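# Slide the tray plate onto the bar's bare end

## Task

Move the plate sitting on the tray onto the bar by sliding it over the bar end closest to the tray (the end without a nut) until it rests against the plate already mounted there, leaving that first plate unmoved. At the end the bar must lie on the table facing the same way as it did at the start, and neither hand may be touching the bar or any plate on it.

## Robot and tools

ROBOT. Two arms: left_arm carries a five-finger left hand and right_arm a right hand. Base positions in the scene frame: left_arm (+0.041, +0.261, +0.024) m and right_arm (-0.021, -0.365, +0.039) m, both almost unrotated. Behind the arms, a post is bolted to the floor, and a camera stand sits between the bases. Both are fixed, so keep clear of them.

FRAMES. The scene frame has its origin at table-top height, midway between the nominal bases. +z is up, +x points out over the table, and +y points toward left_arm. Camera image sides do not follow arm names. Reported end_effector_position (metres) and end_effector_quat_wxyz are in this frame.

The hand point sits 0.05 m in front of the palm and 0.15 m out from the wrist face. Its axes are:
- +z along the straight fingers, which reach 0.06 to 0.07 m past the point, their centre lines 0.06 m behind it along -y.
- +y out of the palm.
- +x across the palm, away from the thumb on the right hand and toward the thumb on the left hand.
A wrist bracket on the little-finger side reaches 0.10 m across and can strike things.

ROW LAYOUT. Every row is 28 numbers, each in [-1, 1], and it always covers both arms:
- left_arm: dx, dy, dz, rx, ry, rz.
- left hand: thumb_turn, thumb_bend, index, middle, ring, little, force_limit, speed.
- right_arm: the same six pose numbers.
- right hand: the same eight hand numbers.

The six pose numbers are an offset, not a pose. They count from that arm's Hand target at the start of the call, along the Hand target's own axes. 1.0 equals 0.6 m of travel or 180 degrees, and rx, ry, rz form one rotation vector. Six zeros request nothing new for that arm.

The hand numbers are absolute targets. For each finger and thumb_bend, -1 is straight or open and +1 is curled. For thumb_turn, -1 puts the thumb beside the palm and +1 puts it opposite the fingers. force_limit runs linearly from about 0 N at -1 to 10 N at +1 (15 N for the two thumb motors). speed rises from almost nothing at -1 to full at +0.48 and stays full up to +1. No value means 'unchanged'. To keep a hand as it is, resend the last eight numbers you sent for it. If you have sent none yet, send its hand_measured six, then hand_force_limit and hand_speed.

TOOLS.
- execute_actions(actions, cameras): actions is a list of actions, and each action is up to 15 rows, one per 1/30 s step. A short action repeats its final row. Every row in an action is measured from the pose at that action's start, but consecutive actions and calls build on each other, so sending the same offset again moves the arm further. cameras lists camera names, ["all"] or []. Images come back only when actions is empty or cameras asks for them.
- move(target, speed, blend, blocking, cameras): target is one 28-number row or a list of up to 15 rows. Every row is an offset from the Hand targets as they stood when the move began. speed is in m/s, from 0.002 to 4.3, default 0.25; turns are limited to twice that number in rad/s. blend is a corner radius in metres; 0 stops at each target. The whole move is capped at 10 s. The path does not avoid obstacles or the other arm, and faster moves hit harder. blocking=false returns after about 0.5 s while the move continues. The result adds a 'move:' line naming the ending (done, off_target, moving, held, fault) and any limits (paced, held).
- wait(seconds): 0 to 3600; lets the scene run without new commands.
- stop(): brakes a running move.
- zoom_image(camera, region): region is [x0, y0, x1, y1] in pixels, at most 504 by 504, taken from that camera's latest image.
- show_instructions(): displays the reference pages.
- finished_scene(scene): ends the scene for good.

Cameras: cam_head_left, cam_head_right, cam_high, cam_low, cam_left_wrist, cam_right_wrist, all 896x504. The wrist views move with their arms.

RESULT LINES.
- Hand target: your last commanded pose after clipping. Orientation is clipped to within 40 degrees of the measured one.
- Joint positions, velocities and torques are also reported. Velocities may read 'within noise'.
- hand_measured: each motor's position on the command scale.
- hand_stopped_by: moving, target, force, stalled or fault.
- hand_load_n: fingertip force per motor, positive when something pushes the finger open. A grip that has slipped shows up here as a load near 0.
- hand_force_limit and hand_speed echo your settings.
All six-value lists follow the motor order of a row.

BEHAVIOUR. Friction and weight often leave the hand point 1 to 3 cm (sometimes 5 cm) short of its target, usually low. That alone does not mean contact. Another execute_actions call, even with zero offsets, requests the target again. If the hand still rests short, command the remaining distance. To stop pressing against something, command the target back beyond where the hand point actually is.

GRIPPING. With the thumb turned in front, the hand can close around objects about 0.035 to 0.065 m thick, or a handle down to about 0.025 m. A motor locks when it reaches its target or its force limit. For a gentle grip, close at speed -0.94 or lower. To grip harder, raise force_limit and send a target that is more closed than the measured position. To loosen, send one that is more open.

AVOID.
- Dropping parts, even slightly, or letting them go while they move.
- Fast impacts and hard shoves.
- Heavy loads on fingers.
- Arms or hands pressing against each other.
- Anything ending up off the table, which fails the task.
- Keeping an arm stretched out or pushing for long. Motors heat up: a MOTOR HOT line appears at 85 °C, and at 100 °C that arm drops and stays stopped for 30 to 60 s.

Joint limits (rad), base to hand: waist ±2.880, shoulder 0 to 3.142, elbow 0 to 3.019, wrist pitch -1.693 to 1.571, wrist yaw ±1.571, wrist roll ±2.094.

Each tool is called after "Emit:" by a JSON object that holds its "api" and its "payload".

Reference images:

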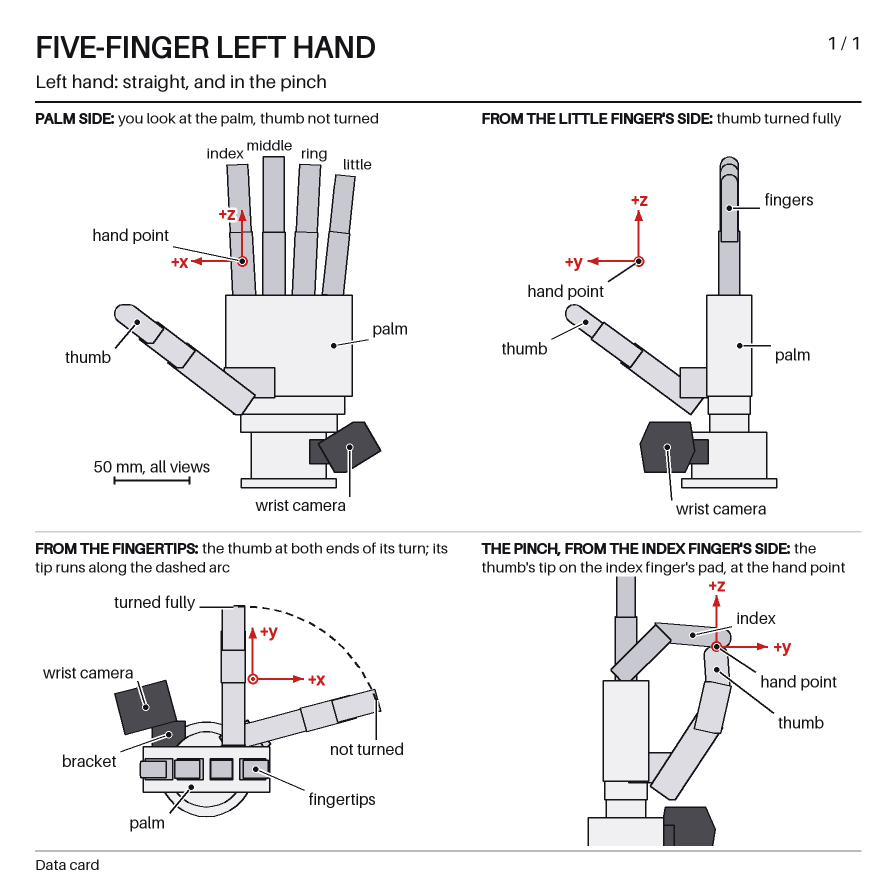

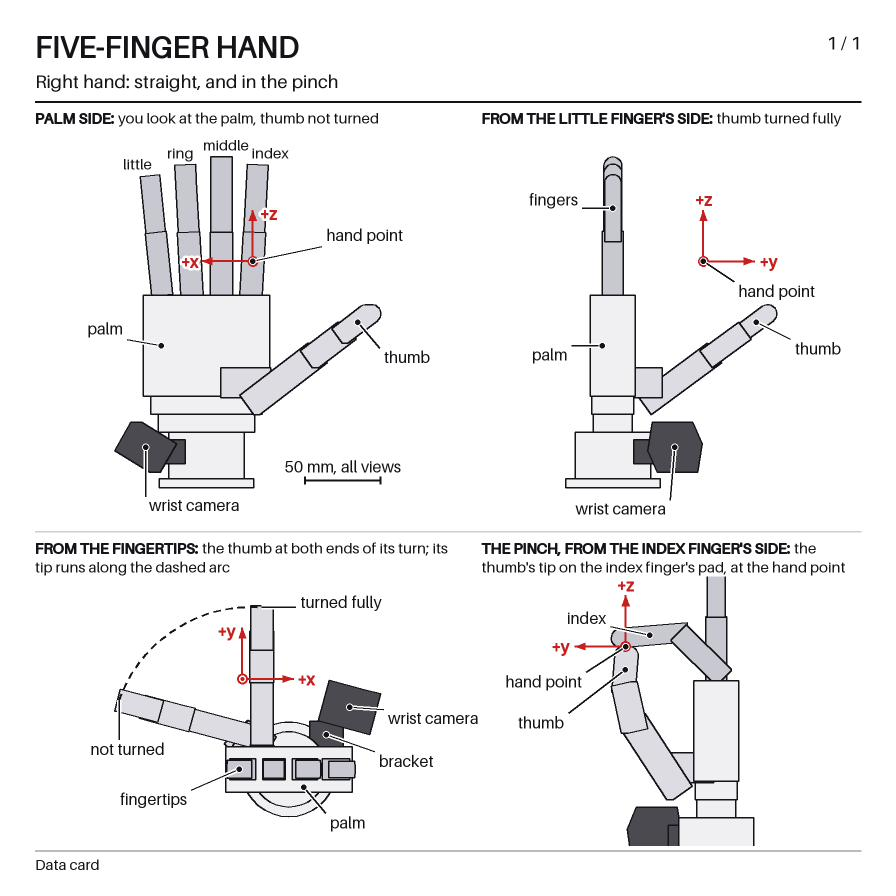

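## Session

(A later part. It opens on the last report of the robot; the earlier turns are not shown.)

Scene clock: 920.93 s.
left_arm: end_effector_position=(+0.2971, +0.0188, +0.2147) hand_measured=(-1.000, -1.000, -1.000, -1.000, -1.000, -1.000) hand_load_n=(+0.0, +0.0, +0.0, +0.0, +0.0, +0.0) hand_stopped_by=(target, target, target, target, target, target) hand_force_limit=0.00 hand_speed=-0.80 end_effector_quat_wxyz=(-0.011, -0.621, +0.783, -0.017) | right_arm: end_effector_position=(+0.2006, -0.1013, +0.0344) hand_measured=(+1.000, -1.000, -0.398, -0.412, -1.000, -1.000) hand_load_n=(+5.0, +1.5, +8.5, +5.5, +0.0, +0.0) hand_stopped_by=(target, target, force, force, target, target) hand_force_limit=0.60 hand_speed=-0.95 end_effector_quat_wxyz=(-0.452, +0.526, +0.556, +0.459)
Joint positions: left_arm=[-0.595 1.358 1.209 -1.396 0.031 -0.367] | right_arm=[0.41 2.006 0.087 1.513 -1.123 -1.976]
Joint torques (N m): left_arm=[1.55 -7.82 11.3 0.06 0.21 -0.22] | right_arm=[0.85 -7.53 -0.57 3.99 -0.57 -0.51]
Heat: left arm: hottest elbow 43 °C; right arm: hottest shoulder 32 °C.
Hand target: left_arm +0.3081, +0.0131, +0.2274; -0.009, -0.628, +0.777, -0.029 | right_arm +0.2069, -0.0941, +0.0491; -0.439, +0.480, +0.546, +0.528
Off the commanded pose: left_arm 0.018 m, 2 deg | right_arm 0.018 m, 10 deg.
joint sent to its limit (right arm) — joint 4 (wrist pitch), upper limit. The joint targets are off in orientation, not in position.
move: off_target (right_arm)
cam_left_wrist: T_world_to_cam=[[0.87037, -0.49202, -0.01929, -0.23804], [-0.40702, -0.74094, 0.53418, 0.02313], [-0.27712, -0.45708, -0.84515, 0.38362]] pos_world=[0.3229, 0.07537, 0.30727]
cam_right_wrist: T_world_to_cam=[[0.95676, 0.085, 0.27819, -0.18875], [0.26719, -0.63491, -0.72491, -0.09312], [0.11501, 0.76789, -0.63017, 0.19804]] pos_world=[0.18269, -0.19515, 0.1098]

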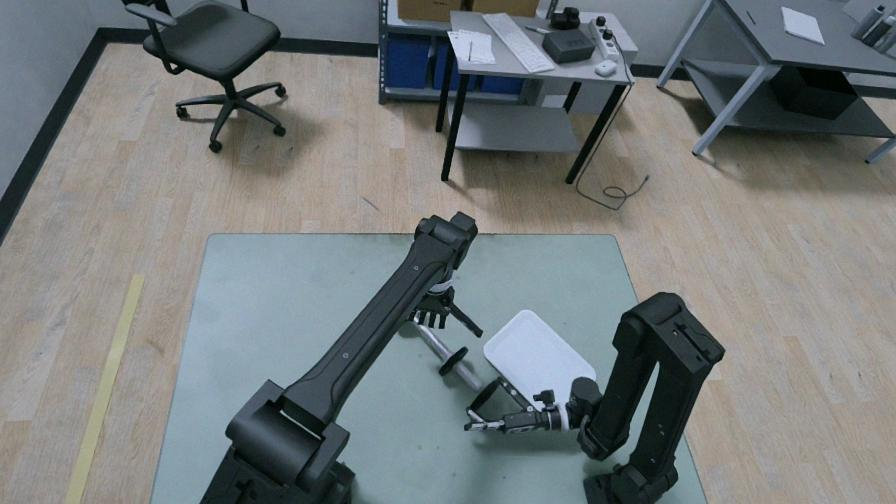

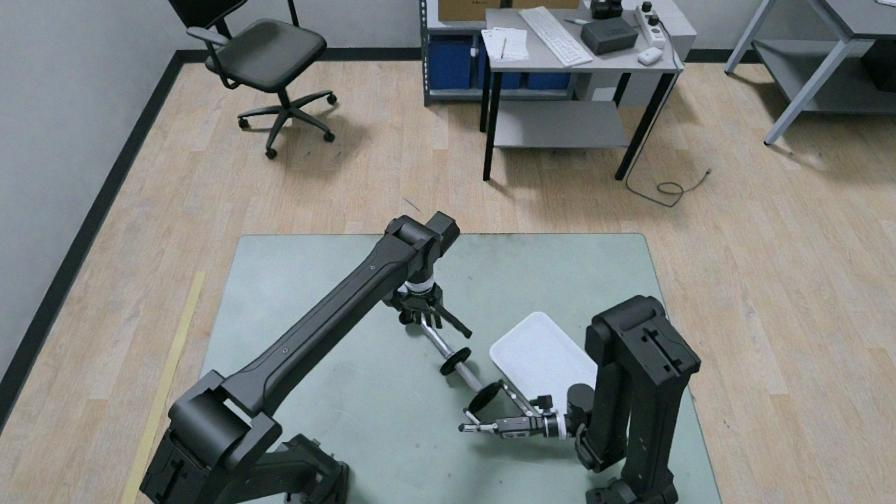

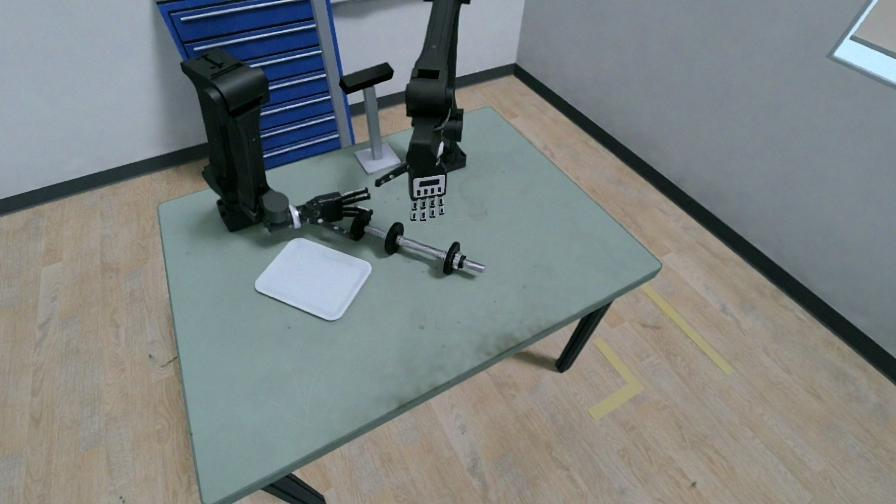

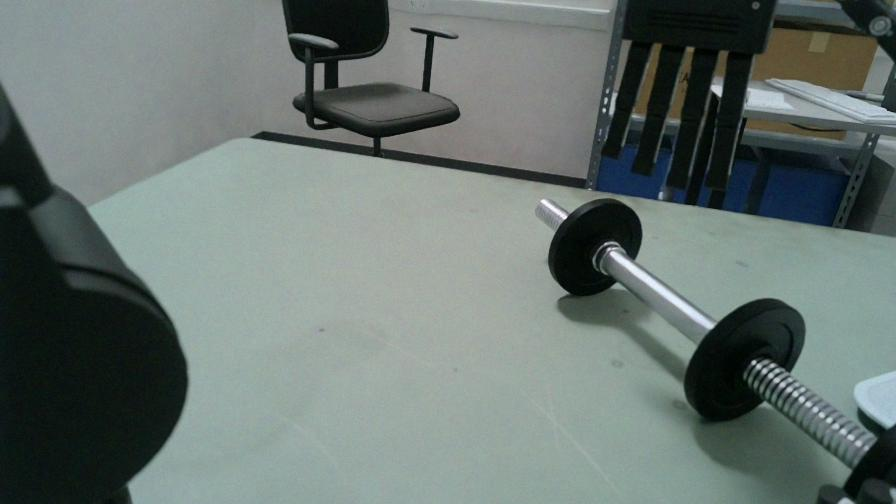

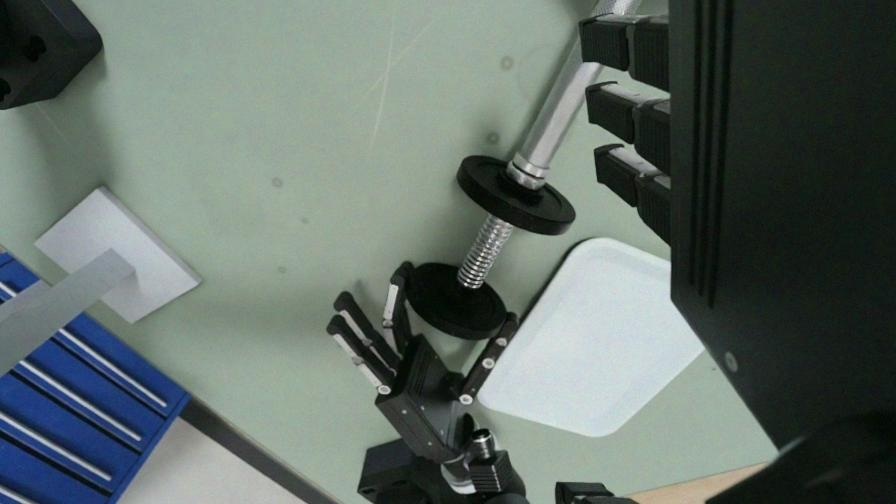

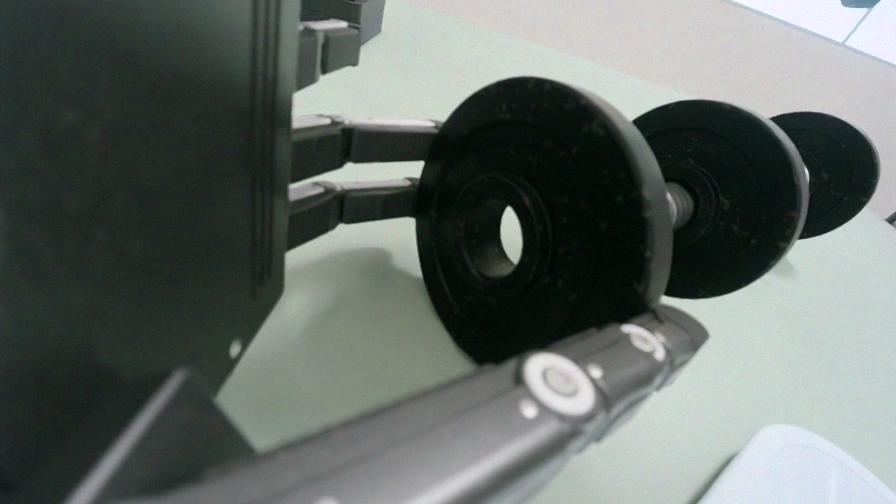

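Emit:
{"api": "zoom_image", "payload": {"camera": "cam_right_wrist", "region": [600, 80, 896, 330]}}

Emit:
{"api": "zoom_image", "payload": {"camera": "cam_left_wrist", "region": [400, 240, 520, 350]}}

Scaled by 1.703.

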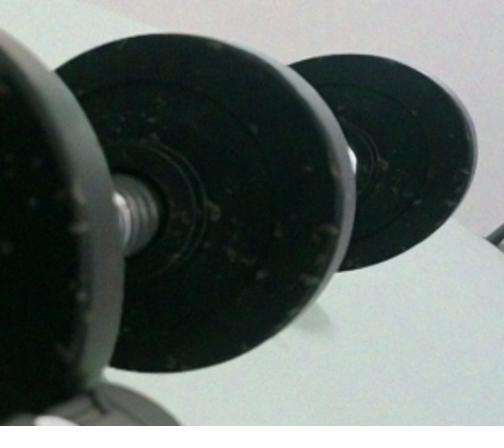

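Scaled by 4.200.

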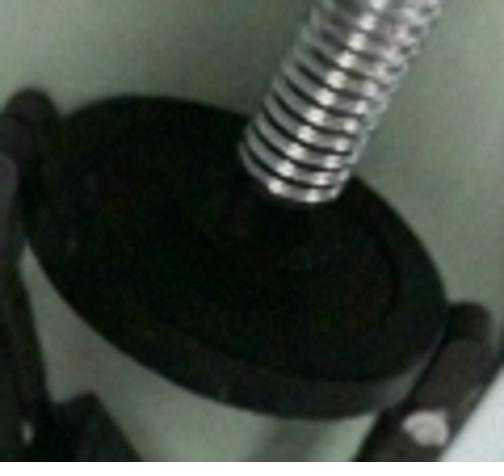

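Emit:
{"api": "move", "payload": {"target": [0,0,0,0,0,0,-1,-1,-1,-1,-1,-1,0,-0.8, -0.0022,0.0142,0.0012,0,0,0,1,-1,-0.2,-0.2,-1,-1,0.6,-0.95], "speed": 0.04, "cameras": ["cam_left_wrist","cam_head_left","cam_head_right","cam_low"]}}

Emit:
{"api": "zoom_image", "payload": {"camera": "cam_left_wrist", "region": [400, 240, 520, 350]}}

Emit:
{"api": "zoom_image", "payload": {"camera": "cam_head_left", "region": [430, 340, 530, 420]}}

Scene clock: 970.63 s.
left_arm: end_effector_position=(+0.2971, +0.0188, +0.2147) hand_measured=(-1.000, -1.000, -1.000, -1.000, -1.000, -1.000) hand_load_n=(+0.0, +0.0, +0.0, +0.0, +0.0, +0.0) hand_stopped_by=(target, target, target, target, target, target) hand_force_limit=0.00 hand_speed=-0.80 end_effector_quat_wxyz=(-0.011, -0.621, +0.783, -0.017) | right_arm: end_effector_position=(+0.2065, -0.0980, +0.0342) hand_measured=(+1.000, -1.000, -0.398, -0.412, -1.000, -1.000) hand_load_n=(+5.0, +1.0, +8.5, +5.5, +0.0, +0.0) hand_stopped_by=(target, target, force, force, target, target) hand_force_limit=0.60 hand_speed=-0.95 end_effector_quat_wxyz=(-0.451, +0.521, +0.558, +0.463)
Joint positions: left_arm=[-0.595 1.358 1.209 -1.396 0.031 -0.367] | right_arm=[0.41 2.012 0.105 1.513 -1.127 -1.976]
Joint torques (N m): left_arm=[1.26 -7.82 11.29 0.05 0.22 -0.21] | right_arm=[-0.62 -7.82 -0.39 3.99 -0.79 -0.47]
Heat: left arm: hottest elbow 43 °C; right arm: hottest shoulder 32 °C.
Hand target: left_arm +0.3081, +0.0131, +0.2274; -0.009, -0.628, +0.777, -0.029 | right_arm +0.2155, -0.0936, +0.0491; -0.439, +0.480, +0.546, +0.528
Off the commanded pose: left_arm 0.018 m, 2 deg | right_arm 0.018 m, 9 deg.
joint sent to its limit (right arm) — joint 4 (wrist pitch), upper limit. The joint targets are off in orientation, not in position.
move: off_target (right_arm)
cam_left_wrist: T_world_to_cam=[[0.87037, -0.49202, -0.01929, -0.23804], [-0.40702, -0.74094, 0.53418, 0.02313], [-0.27712, -0.45708, -0.84515, 0.38362]] pos_world=[0.3229, 0.07537, 0.30727]
Images, in order (width x height): cam_head_left 896x504, cam_head_right 896x504, cam_low 896x504, cam_left_wrist 896x504.

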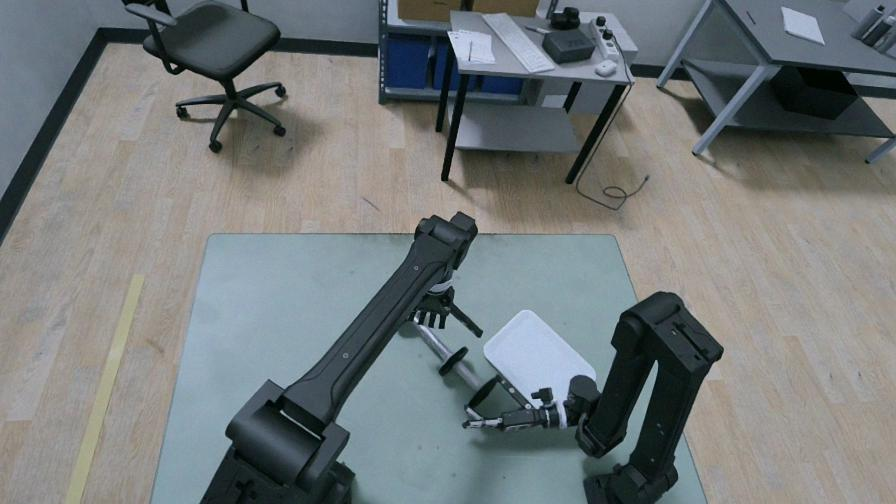

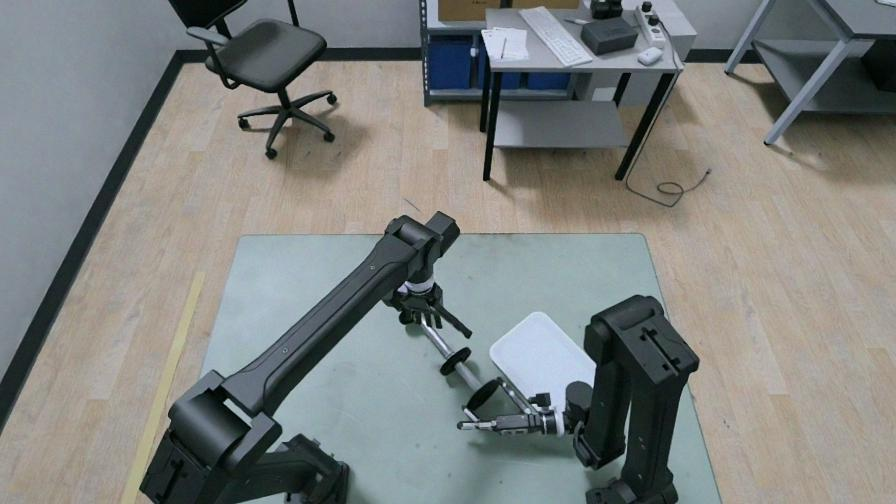

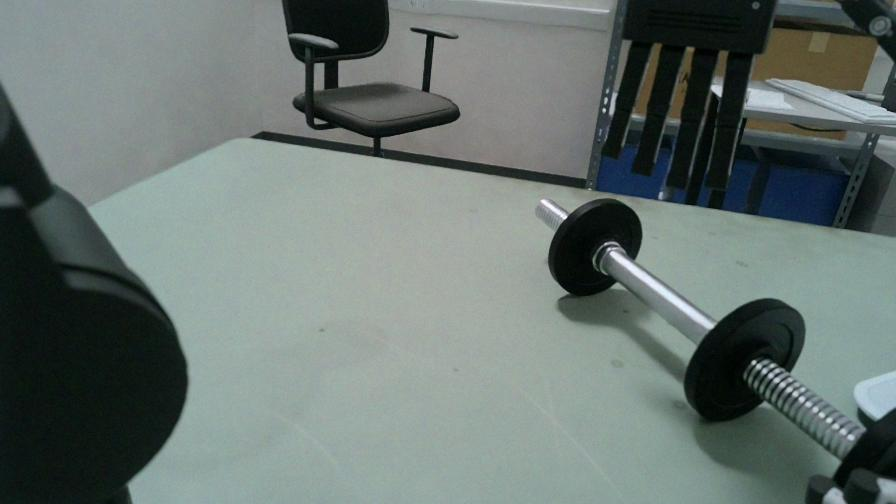

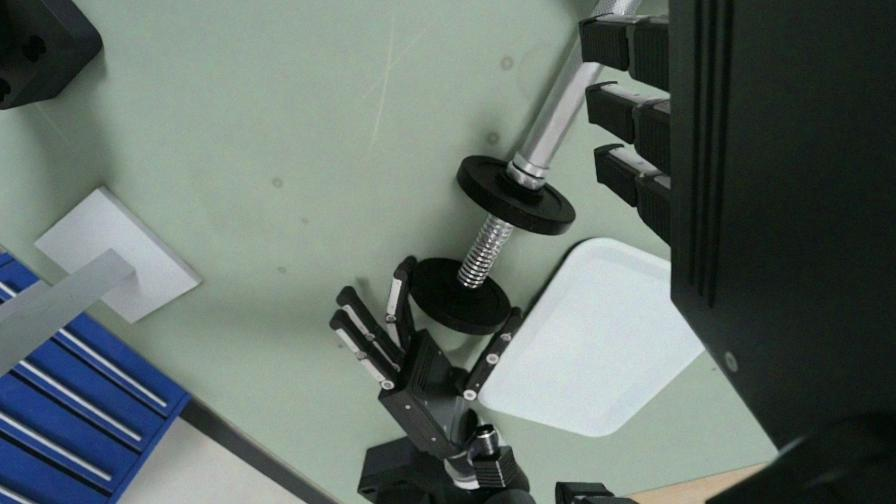

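Scaled by 4.200.

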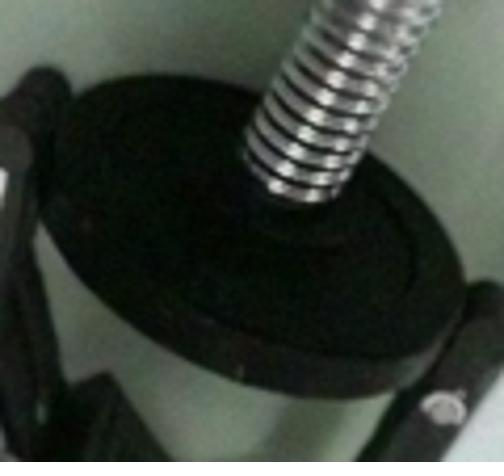

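Scaled by 5.040.

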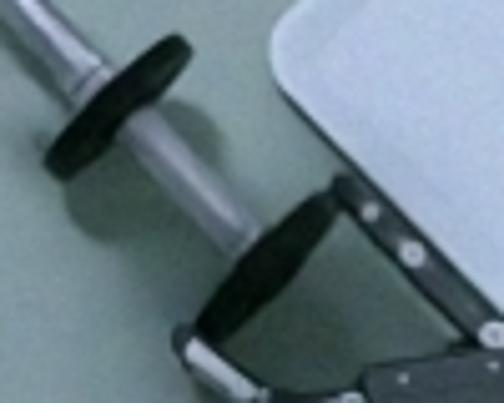

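Emit:
{"api": "move", "payload": {"target": [0,0,0,0,0,0,-1,-1,-1,-1,-1,-1,0,-0.8, -0.0027,0.013,-0.0107,0,0,0,1,-1,-0.2,-0.2,-1,-1,0.6,-0.95], "speed": 0.04, "cameras": ["cam_left_wrist","cam_head_left","cam_head_right"]}}

Emit:
{"api": "zoom_image", "payload": {"camera": "cam_left_wrist", "region": [400, 240, 520, 350]}}

Scene clock: 981.30 s.
left_arm: end_effector_position=(+0.2971, +0.0188, +0.2147) hand_measured=(-1.000, -1.000, -1.000, -1.000, -1.000, -1.000) hand_load_n=(+0.0, -0.5, +0.0, +0.0, +0.0, +0.0) hand_stopped_by=(target, target, target, target, target, target) hand_force_limit=0.00 hand_speed=-0.80 end_effector_quat_wxyz=(-0.011, -0.621, +0.783, -0.017) | right_arm: end_effector_position=(+0.2122, -0.1029, +0.0341) hand_measured=(+1.000, -1.000, -0.398, -0.412, -1.000, -1.000) hand_load_n=(+5.0, +1.5, +8.5, +5.5, +0.0, +0.0) hand_stopped_by=(target, target, force, force, target, target) hand_force_limit=0.60 hand_speed=-0.95 end_effector_quat_wxyz=(-0.456, +0.520, +0.553, +0.466)
Joint positions: left_arm=[-0.595 1.358 1.209 -1.396 0.031 -0.367] | right_arm=[0.371 2.023 0.115 1.513 -1.167 -1.979]
Joint torques (N m): left_arm=[1.26 -7.94 11.28 0.01 0.21 -0.21] | right_arm=[-1.03 -7.82 -0.39 4 -0.77 -0.51]
Heat: left arm: hottest elbow 43 °C; right arm: hottest shoulder 32 °C.
Hand target: left_arm +0.3081, +0.0131, +0.2274; -0.009, -0.628, +0.777, -0.029 | right_arm +0.2233, -0.1003, +0.0491; -0.439, +0.480, +0.546, +0.528
Off the commanded pose: left_arm 0.018 m, 2 deg | right_arm 0.019 m, 9 deg.
joint sent to its limit (right arm) — joint 4 (wrist pitch), upper limit. The joint targets are off in orientation, not in position.
move: off_target (right_arm)
cam_left_wrist: T_world_to_cam=[[0.87037, -0.49202, -0.01929, -0.23804], [-0.40702, -0.74094, 0.53418, 0.02313], [-0.27712, -0.45708, -0.84515, 0.38362]] pos_world=[0.3229, 0.07537, 0.30727]
Images, in order (width x height): cam_head_left 896x504, cam_head_right 896x504, cam_left_wrist 896x504.

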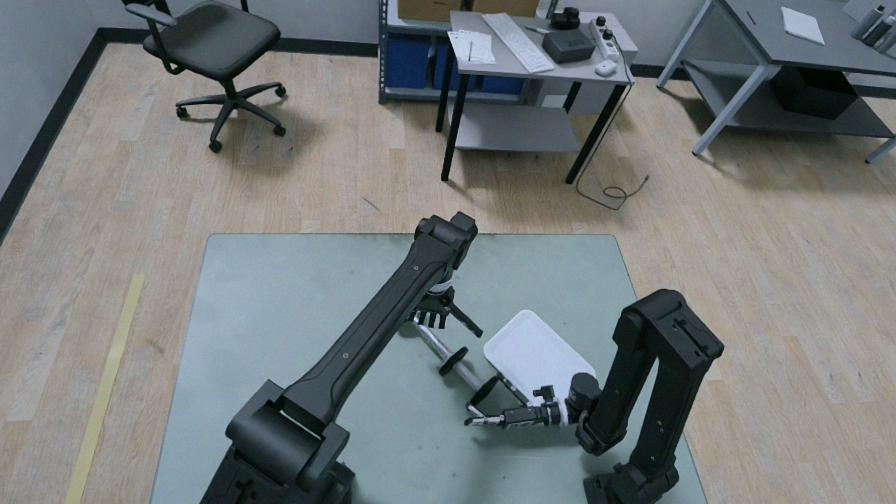

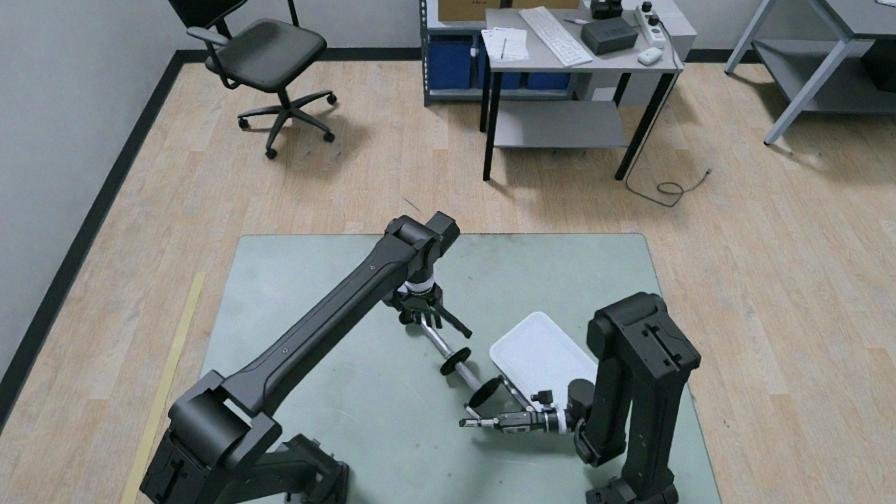

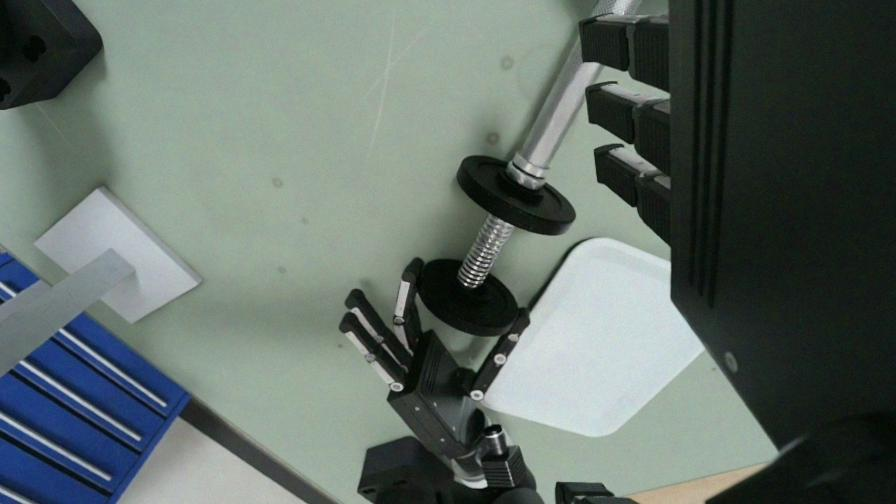

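Scaled by 4.200.

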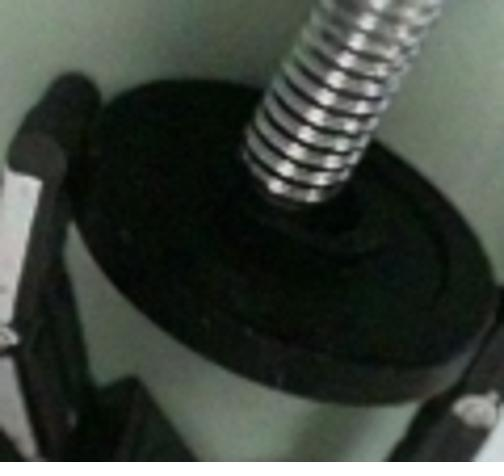

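Emit:
{"api": "execute_actions", "payload": {"actions": [], "cameras": ["cam_right_wrist","cam_low","cam_high"]}}

Emit:
{"api": "zoom_image", "payload": {"camera": "cam_right_wrist", "region": [420, 140, 620, 320]}}

Emit:
{"api": "zoom_image", "payload": {"camera": "cam_low", "region": [760, 360, 896, 504]}}

Emit:
{"api": "zoom_image", "payload": {"camera": "cam_high", "region": [320, 180, 420, 270]}}

Scene clock: 991.77 s.
left_arm: end_effector_position=(+0.2971, +0.0188, +0.2147) hand_measured=(-1.000, -1.000, -1.000, -1.000, -1.000, -1.000) hand_load_n=(+0.0, +0.0, +0.0, +0.0, +0.0, +0.0) hand_stopped_by=(target, target, target, target, target, target) hand_force_limit=0.00 hand_speed=-0.80 end_effector_quat_wxyz=(-0.011, -0.621, +0.783, -0.017) | right_arm: end_effector_position=(+0.2122, -0.1029, +0.0341) hand_measured=(+1.000, -1.000, -0.398, -0.412, -1.000, -1.000) hand_load_n=(+5.0, +1.0, +8.5, +5.5, +0.0, +0.0) hand_stopped_by=(target, target, force, force, target, target) hand_force_limit=0.60 hand_speed=-0.95 end_effector_quat_wxyz=(-0.456, +0.520, +0.553, +0.466)
Joint positions: left_arm=[-0.595 1.358 1.209 -1.396 0.031 -0.367] | right_arm=[0.371 2.023 0.115 1.513 -1.167 -1.979]
Joint velocities: within noise
Joint torques (N m): left_arm=[1.26 -8 11.29 0.09 0.21 -0.22] | right_arm=[-1.08 -8.06 -0.42 3.95 -0.75 -0.53]
Heat: left arm: hottest elbow 43 °C; right arm: hottest shoulder 32 °C.
Hand target: left_arm +0.3081, +0.0131, +0.2274; -0.009, -0.628, +0.777, -0.029 | right_arm +0.2233, -0.1003, +0.0491; -0.439, +0.480, +0.546, +0.528
Off the commanded pose: left_arm 0.018 m, 2 deg | right_arm 0.019 m, 9 deg.
camera_calibration:
cam_right_wrist: T_world_to_cam=[[0.95487, 0.08097, 0.28576, -0.1999], [0.27276, -0.61984, -0.7358, -0.09671], [0.11755, 0.78054, -0.61396, 0.19797]] pos_world=[0.19398, -0.19829, 0.10751]
Images, in order (width x height): cam_high 896x504, cam_low 896x504, cam_right_wrist 896x504.

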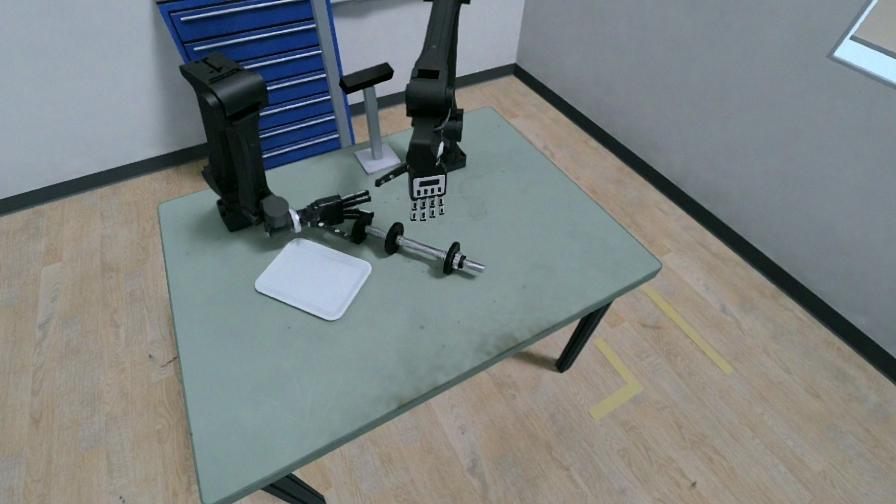

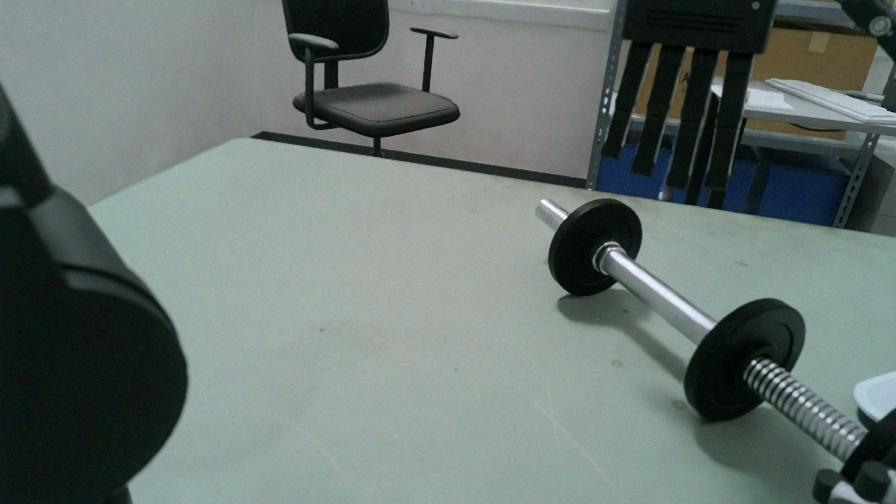

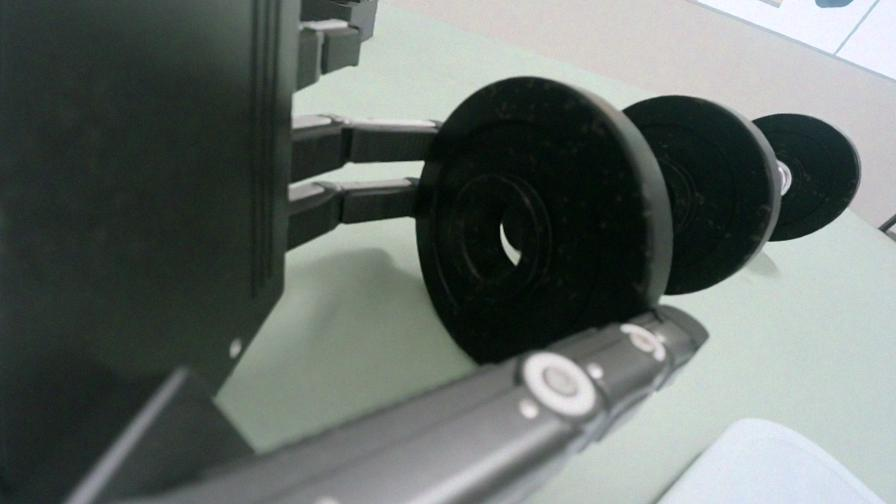

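Scaled by 2.520.

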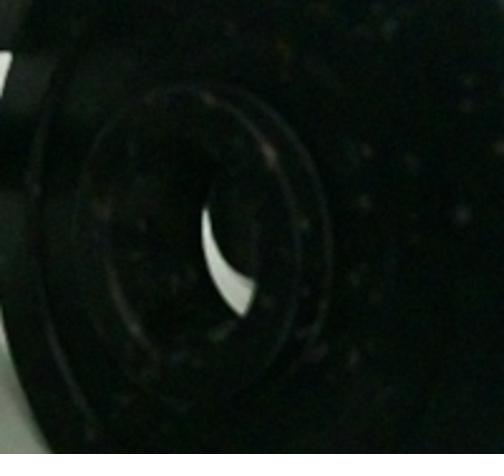

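Scaled by 3.500.

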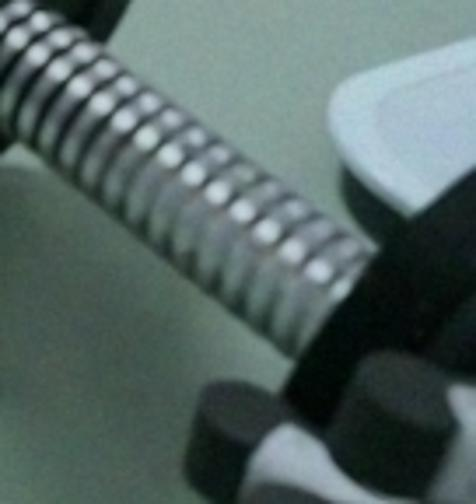

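Scaled by 5.040.

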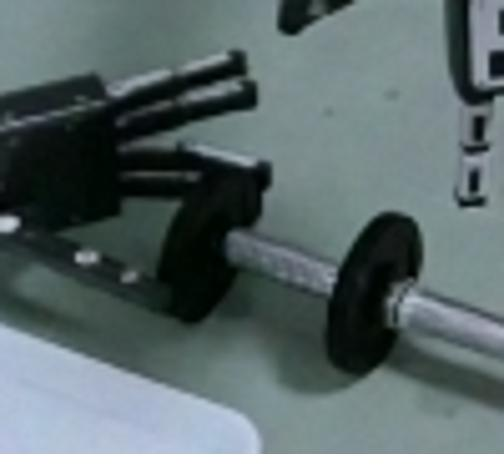

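Emit:
{"api": "move", "payload": {"target": [0,0,0,0,0,0,-1,-1,-1,-1,-1,-1,0,-0.8, -0.0028,0.0255,0.0213,0,0,0,1,-1,-0.2,-0.2,-1,-1,0.6,-0.95], "speed": 0.03, "cameras": ["cam_left_wrist","cam_right_wrist","cam_low"]}}

Emit:
{"api": "zoom_image", "payload": {"camera": "cam_left_wrist", "region": [400, 220, 540, 350]}}

Emit:
{"api": "zoom_image", "payload": {"camera": "cam_right_wrist", "region": [420, 140, 620, 320]}}

Scene clock: 1008.07 s.
left_arm: end_effector_position=(+0.2971, +0.0188, +0.2147) hand_measured=(-1.000, -1.000, -1.000, -1.000, -1.000, -1.000) hand_load_n=(+0.0, +0.0, +0.0, -0.5, +0.0, +0.0) hand_stopped_by=(target, target, target, target, target, target) hand_force_limit=0.00 hand_speed=-0.80 end_effector_quat_wxyz=(-0.011, -0.621, +0.783, -0.017) | right_arm: end_effector_position=(+0.2180, -0.0980, +0.0341) hand_measured=(+1.000, -1.000, -0.398, -0.412, -1.000, -1.000) hand_load_n=(+2.0, +1.5, +8.5, +6.0, +0.0, +0.0) hand_stopped_by=(target, target, force, force, target, target) hand_force_limit=0.60 hand_speed=-0.95 end_effector_quat_wxyz=(-0.458, +0.517, +0.552, +0.466)
Joint positions: left_arm=[-0.595 1.358 1.209 -1.396 0.031 -0.367] | right_arm=[0.379 2.024 0.134 1.513 -1.165 -1.96]
Joint torques (N m): left_arm=[1.32 -8.06 11.29 0.05 0.22 -0.21] | right_arm=[0.32 -8.06 1.77 4 0.28 -0.27]
Heat: left arm: hottest elbow 44 °C; right arm: hottest shoulder 32 °C.
Hand target: left_arm +0.3081, +0.0131, +0.2274; -0.009, -0.628, +0.777, -0.029 | right_arm +0.2391, -0.0880, +0.0491; -0.439, +0.480, +0.546, +0.528
Off the commanded pose: left_arm 0.018 m, 2 deg | right_arm 0.028 m, 9 deg.
joint sent to its limit (right arm) — joint 4 (wrist pitch), upper limit. The joint targets are off in orientation, not in position.
move: off_target (right_arm)
cam_left_wrist: T_world_to_cam=[[0.87037, -0.49202, -0.01929, -0.23804], [-0.40702, -0.74094, 0.53418, 0.02313], [-0.27712, -0.45708, -0.84515, 0.38362]] pos_world=[0.3229, 0.07537, 0.30727]
cam_right_wrist: T_world_to_cam=[[0.95478, 0.0824, 0.28566, -0.20561], [0.27439, -0.61415, -0.73996, -0.0949], [0.11446, 0.78488, -0.60898, 0.19437]] pos_world=[0.2001, -0.1939, 0.10688]
Images, in order (width x height): cam_low 896x504, cam_left_wrist 896x504, cam_right_wrist 896x504.

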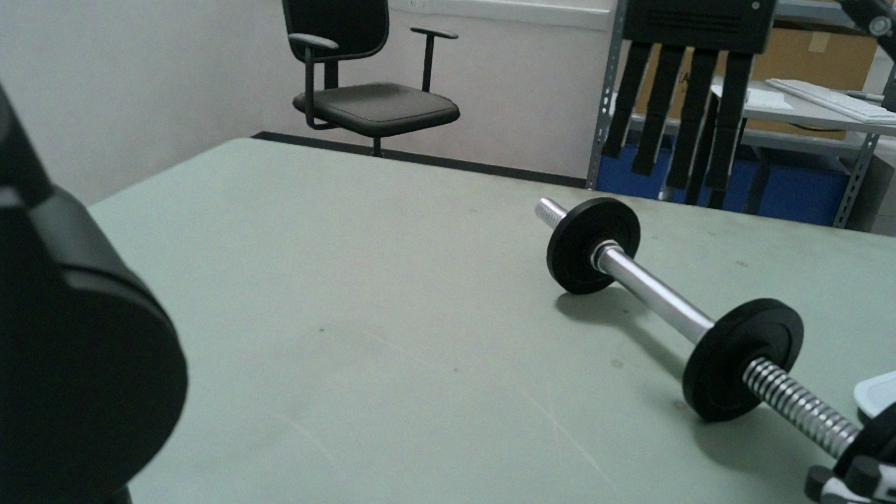

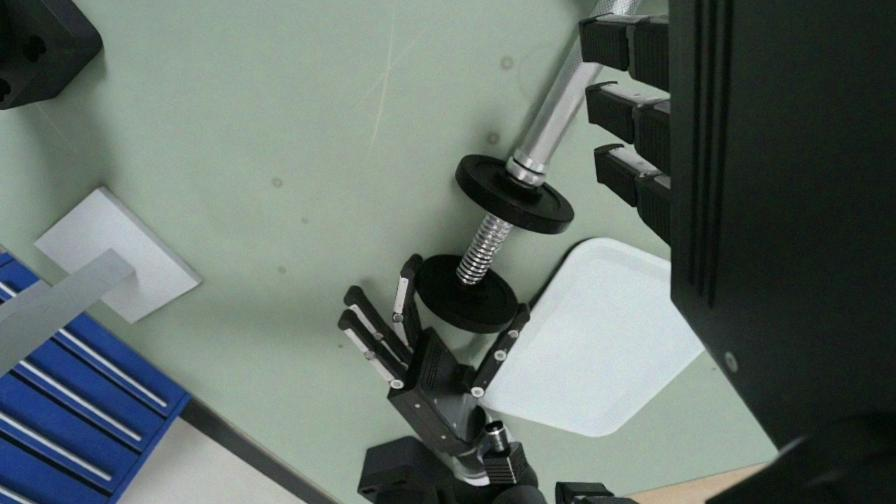

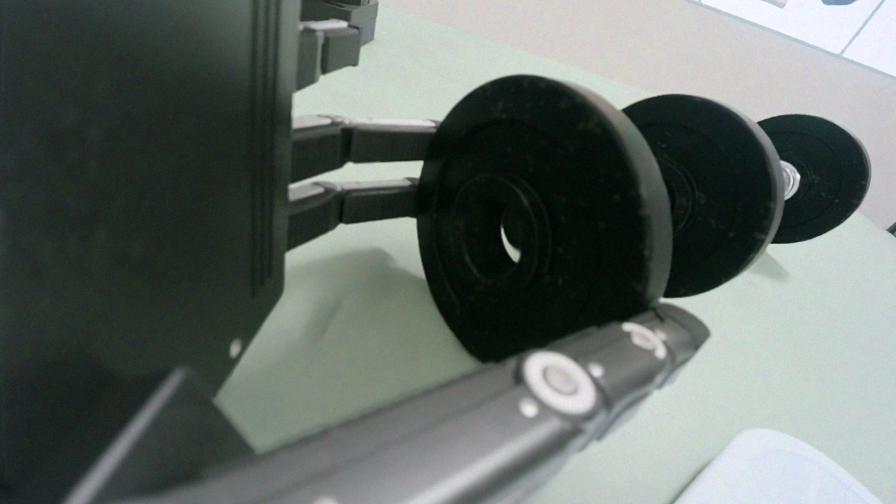

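Scaled by 3.600.

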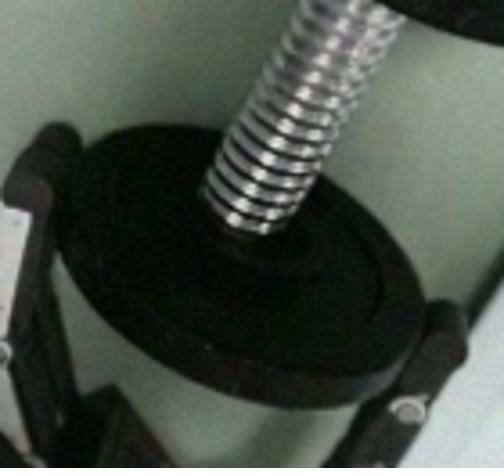

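Scaled by 2.520.

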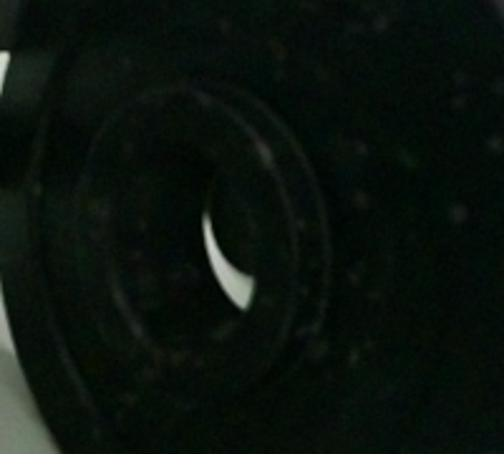

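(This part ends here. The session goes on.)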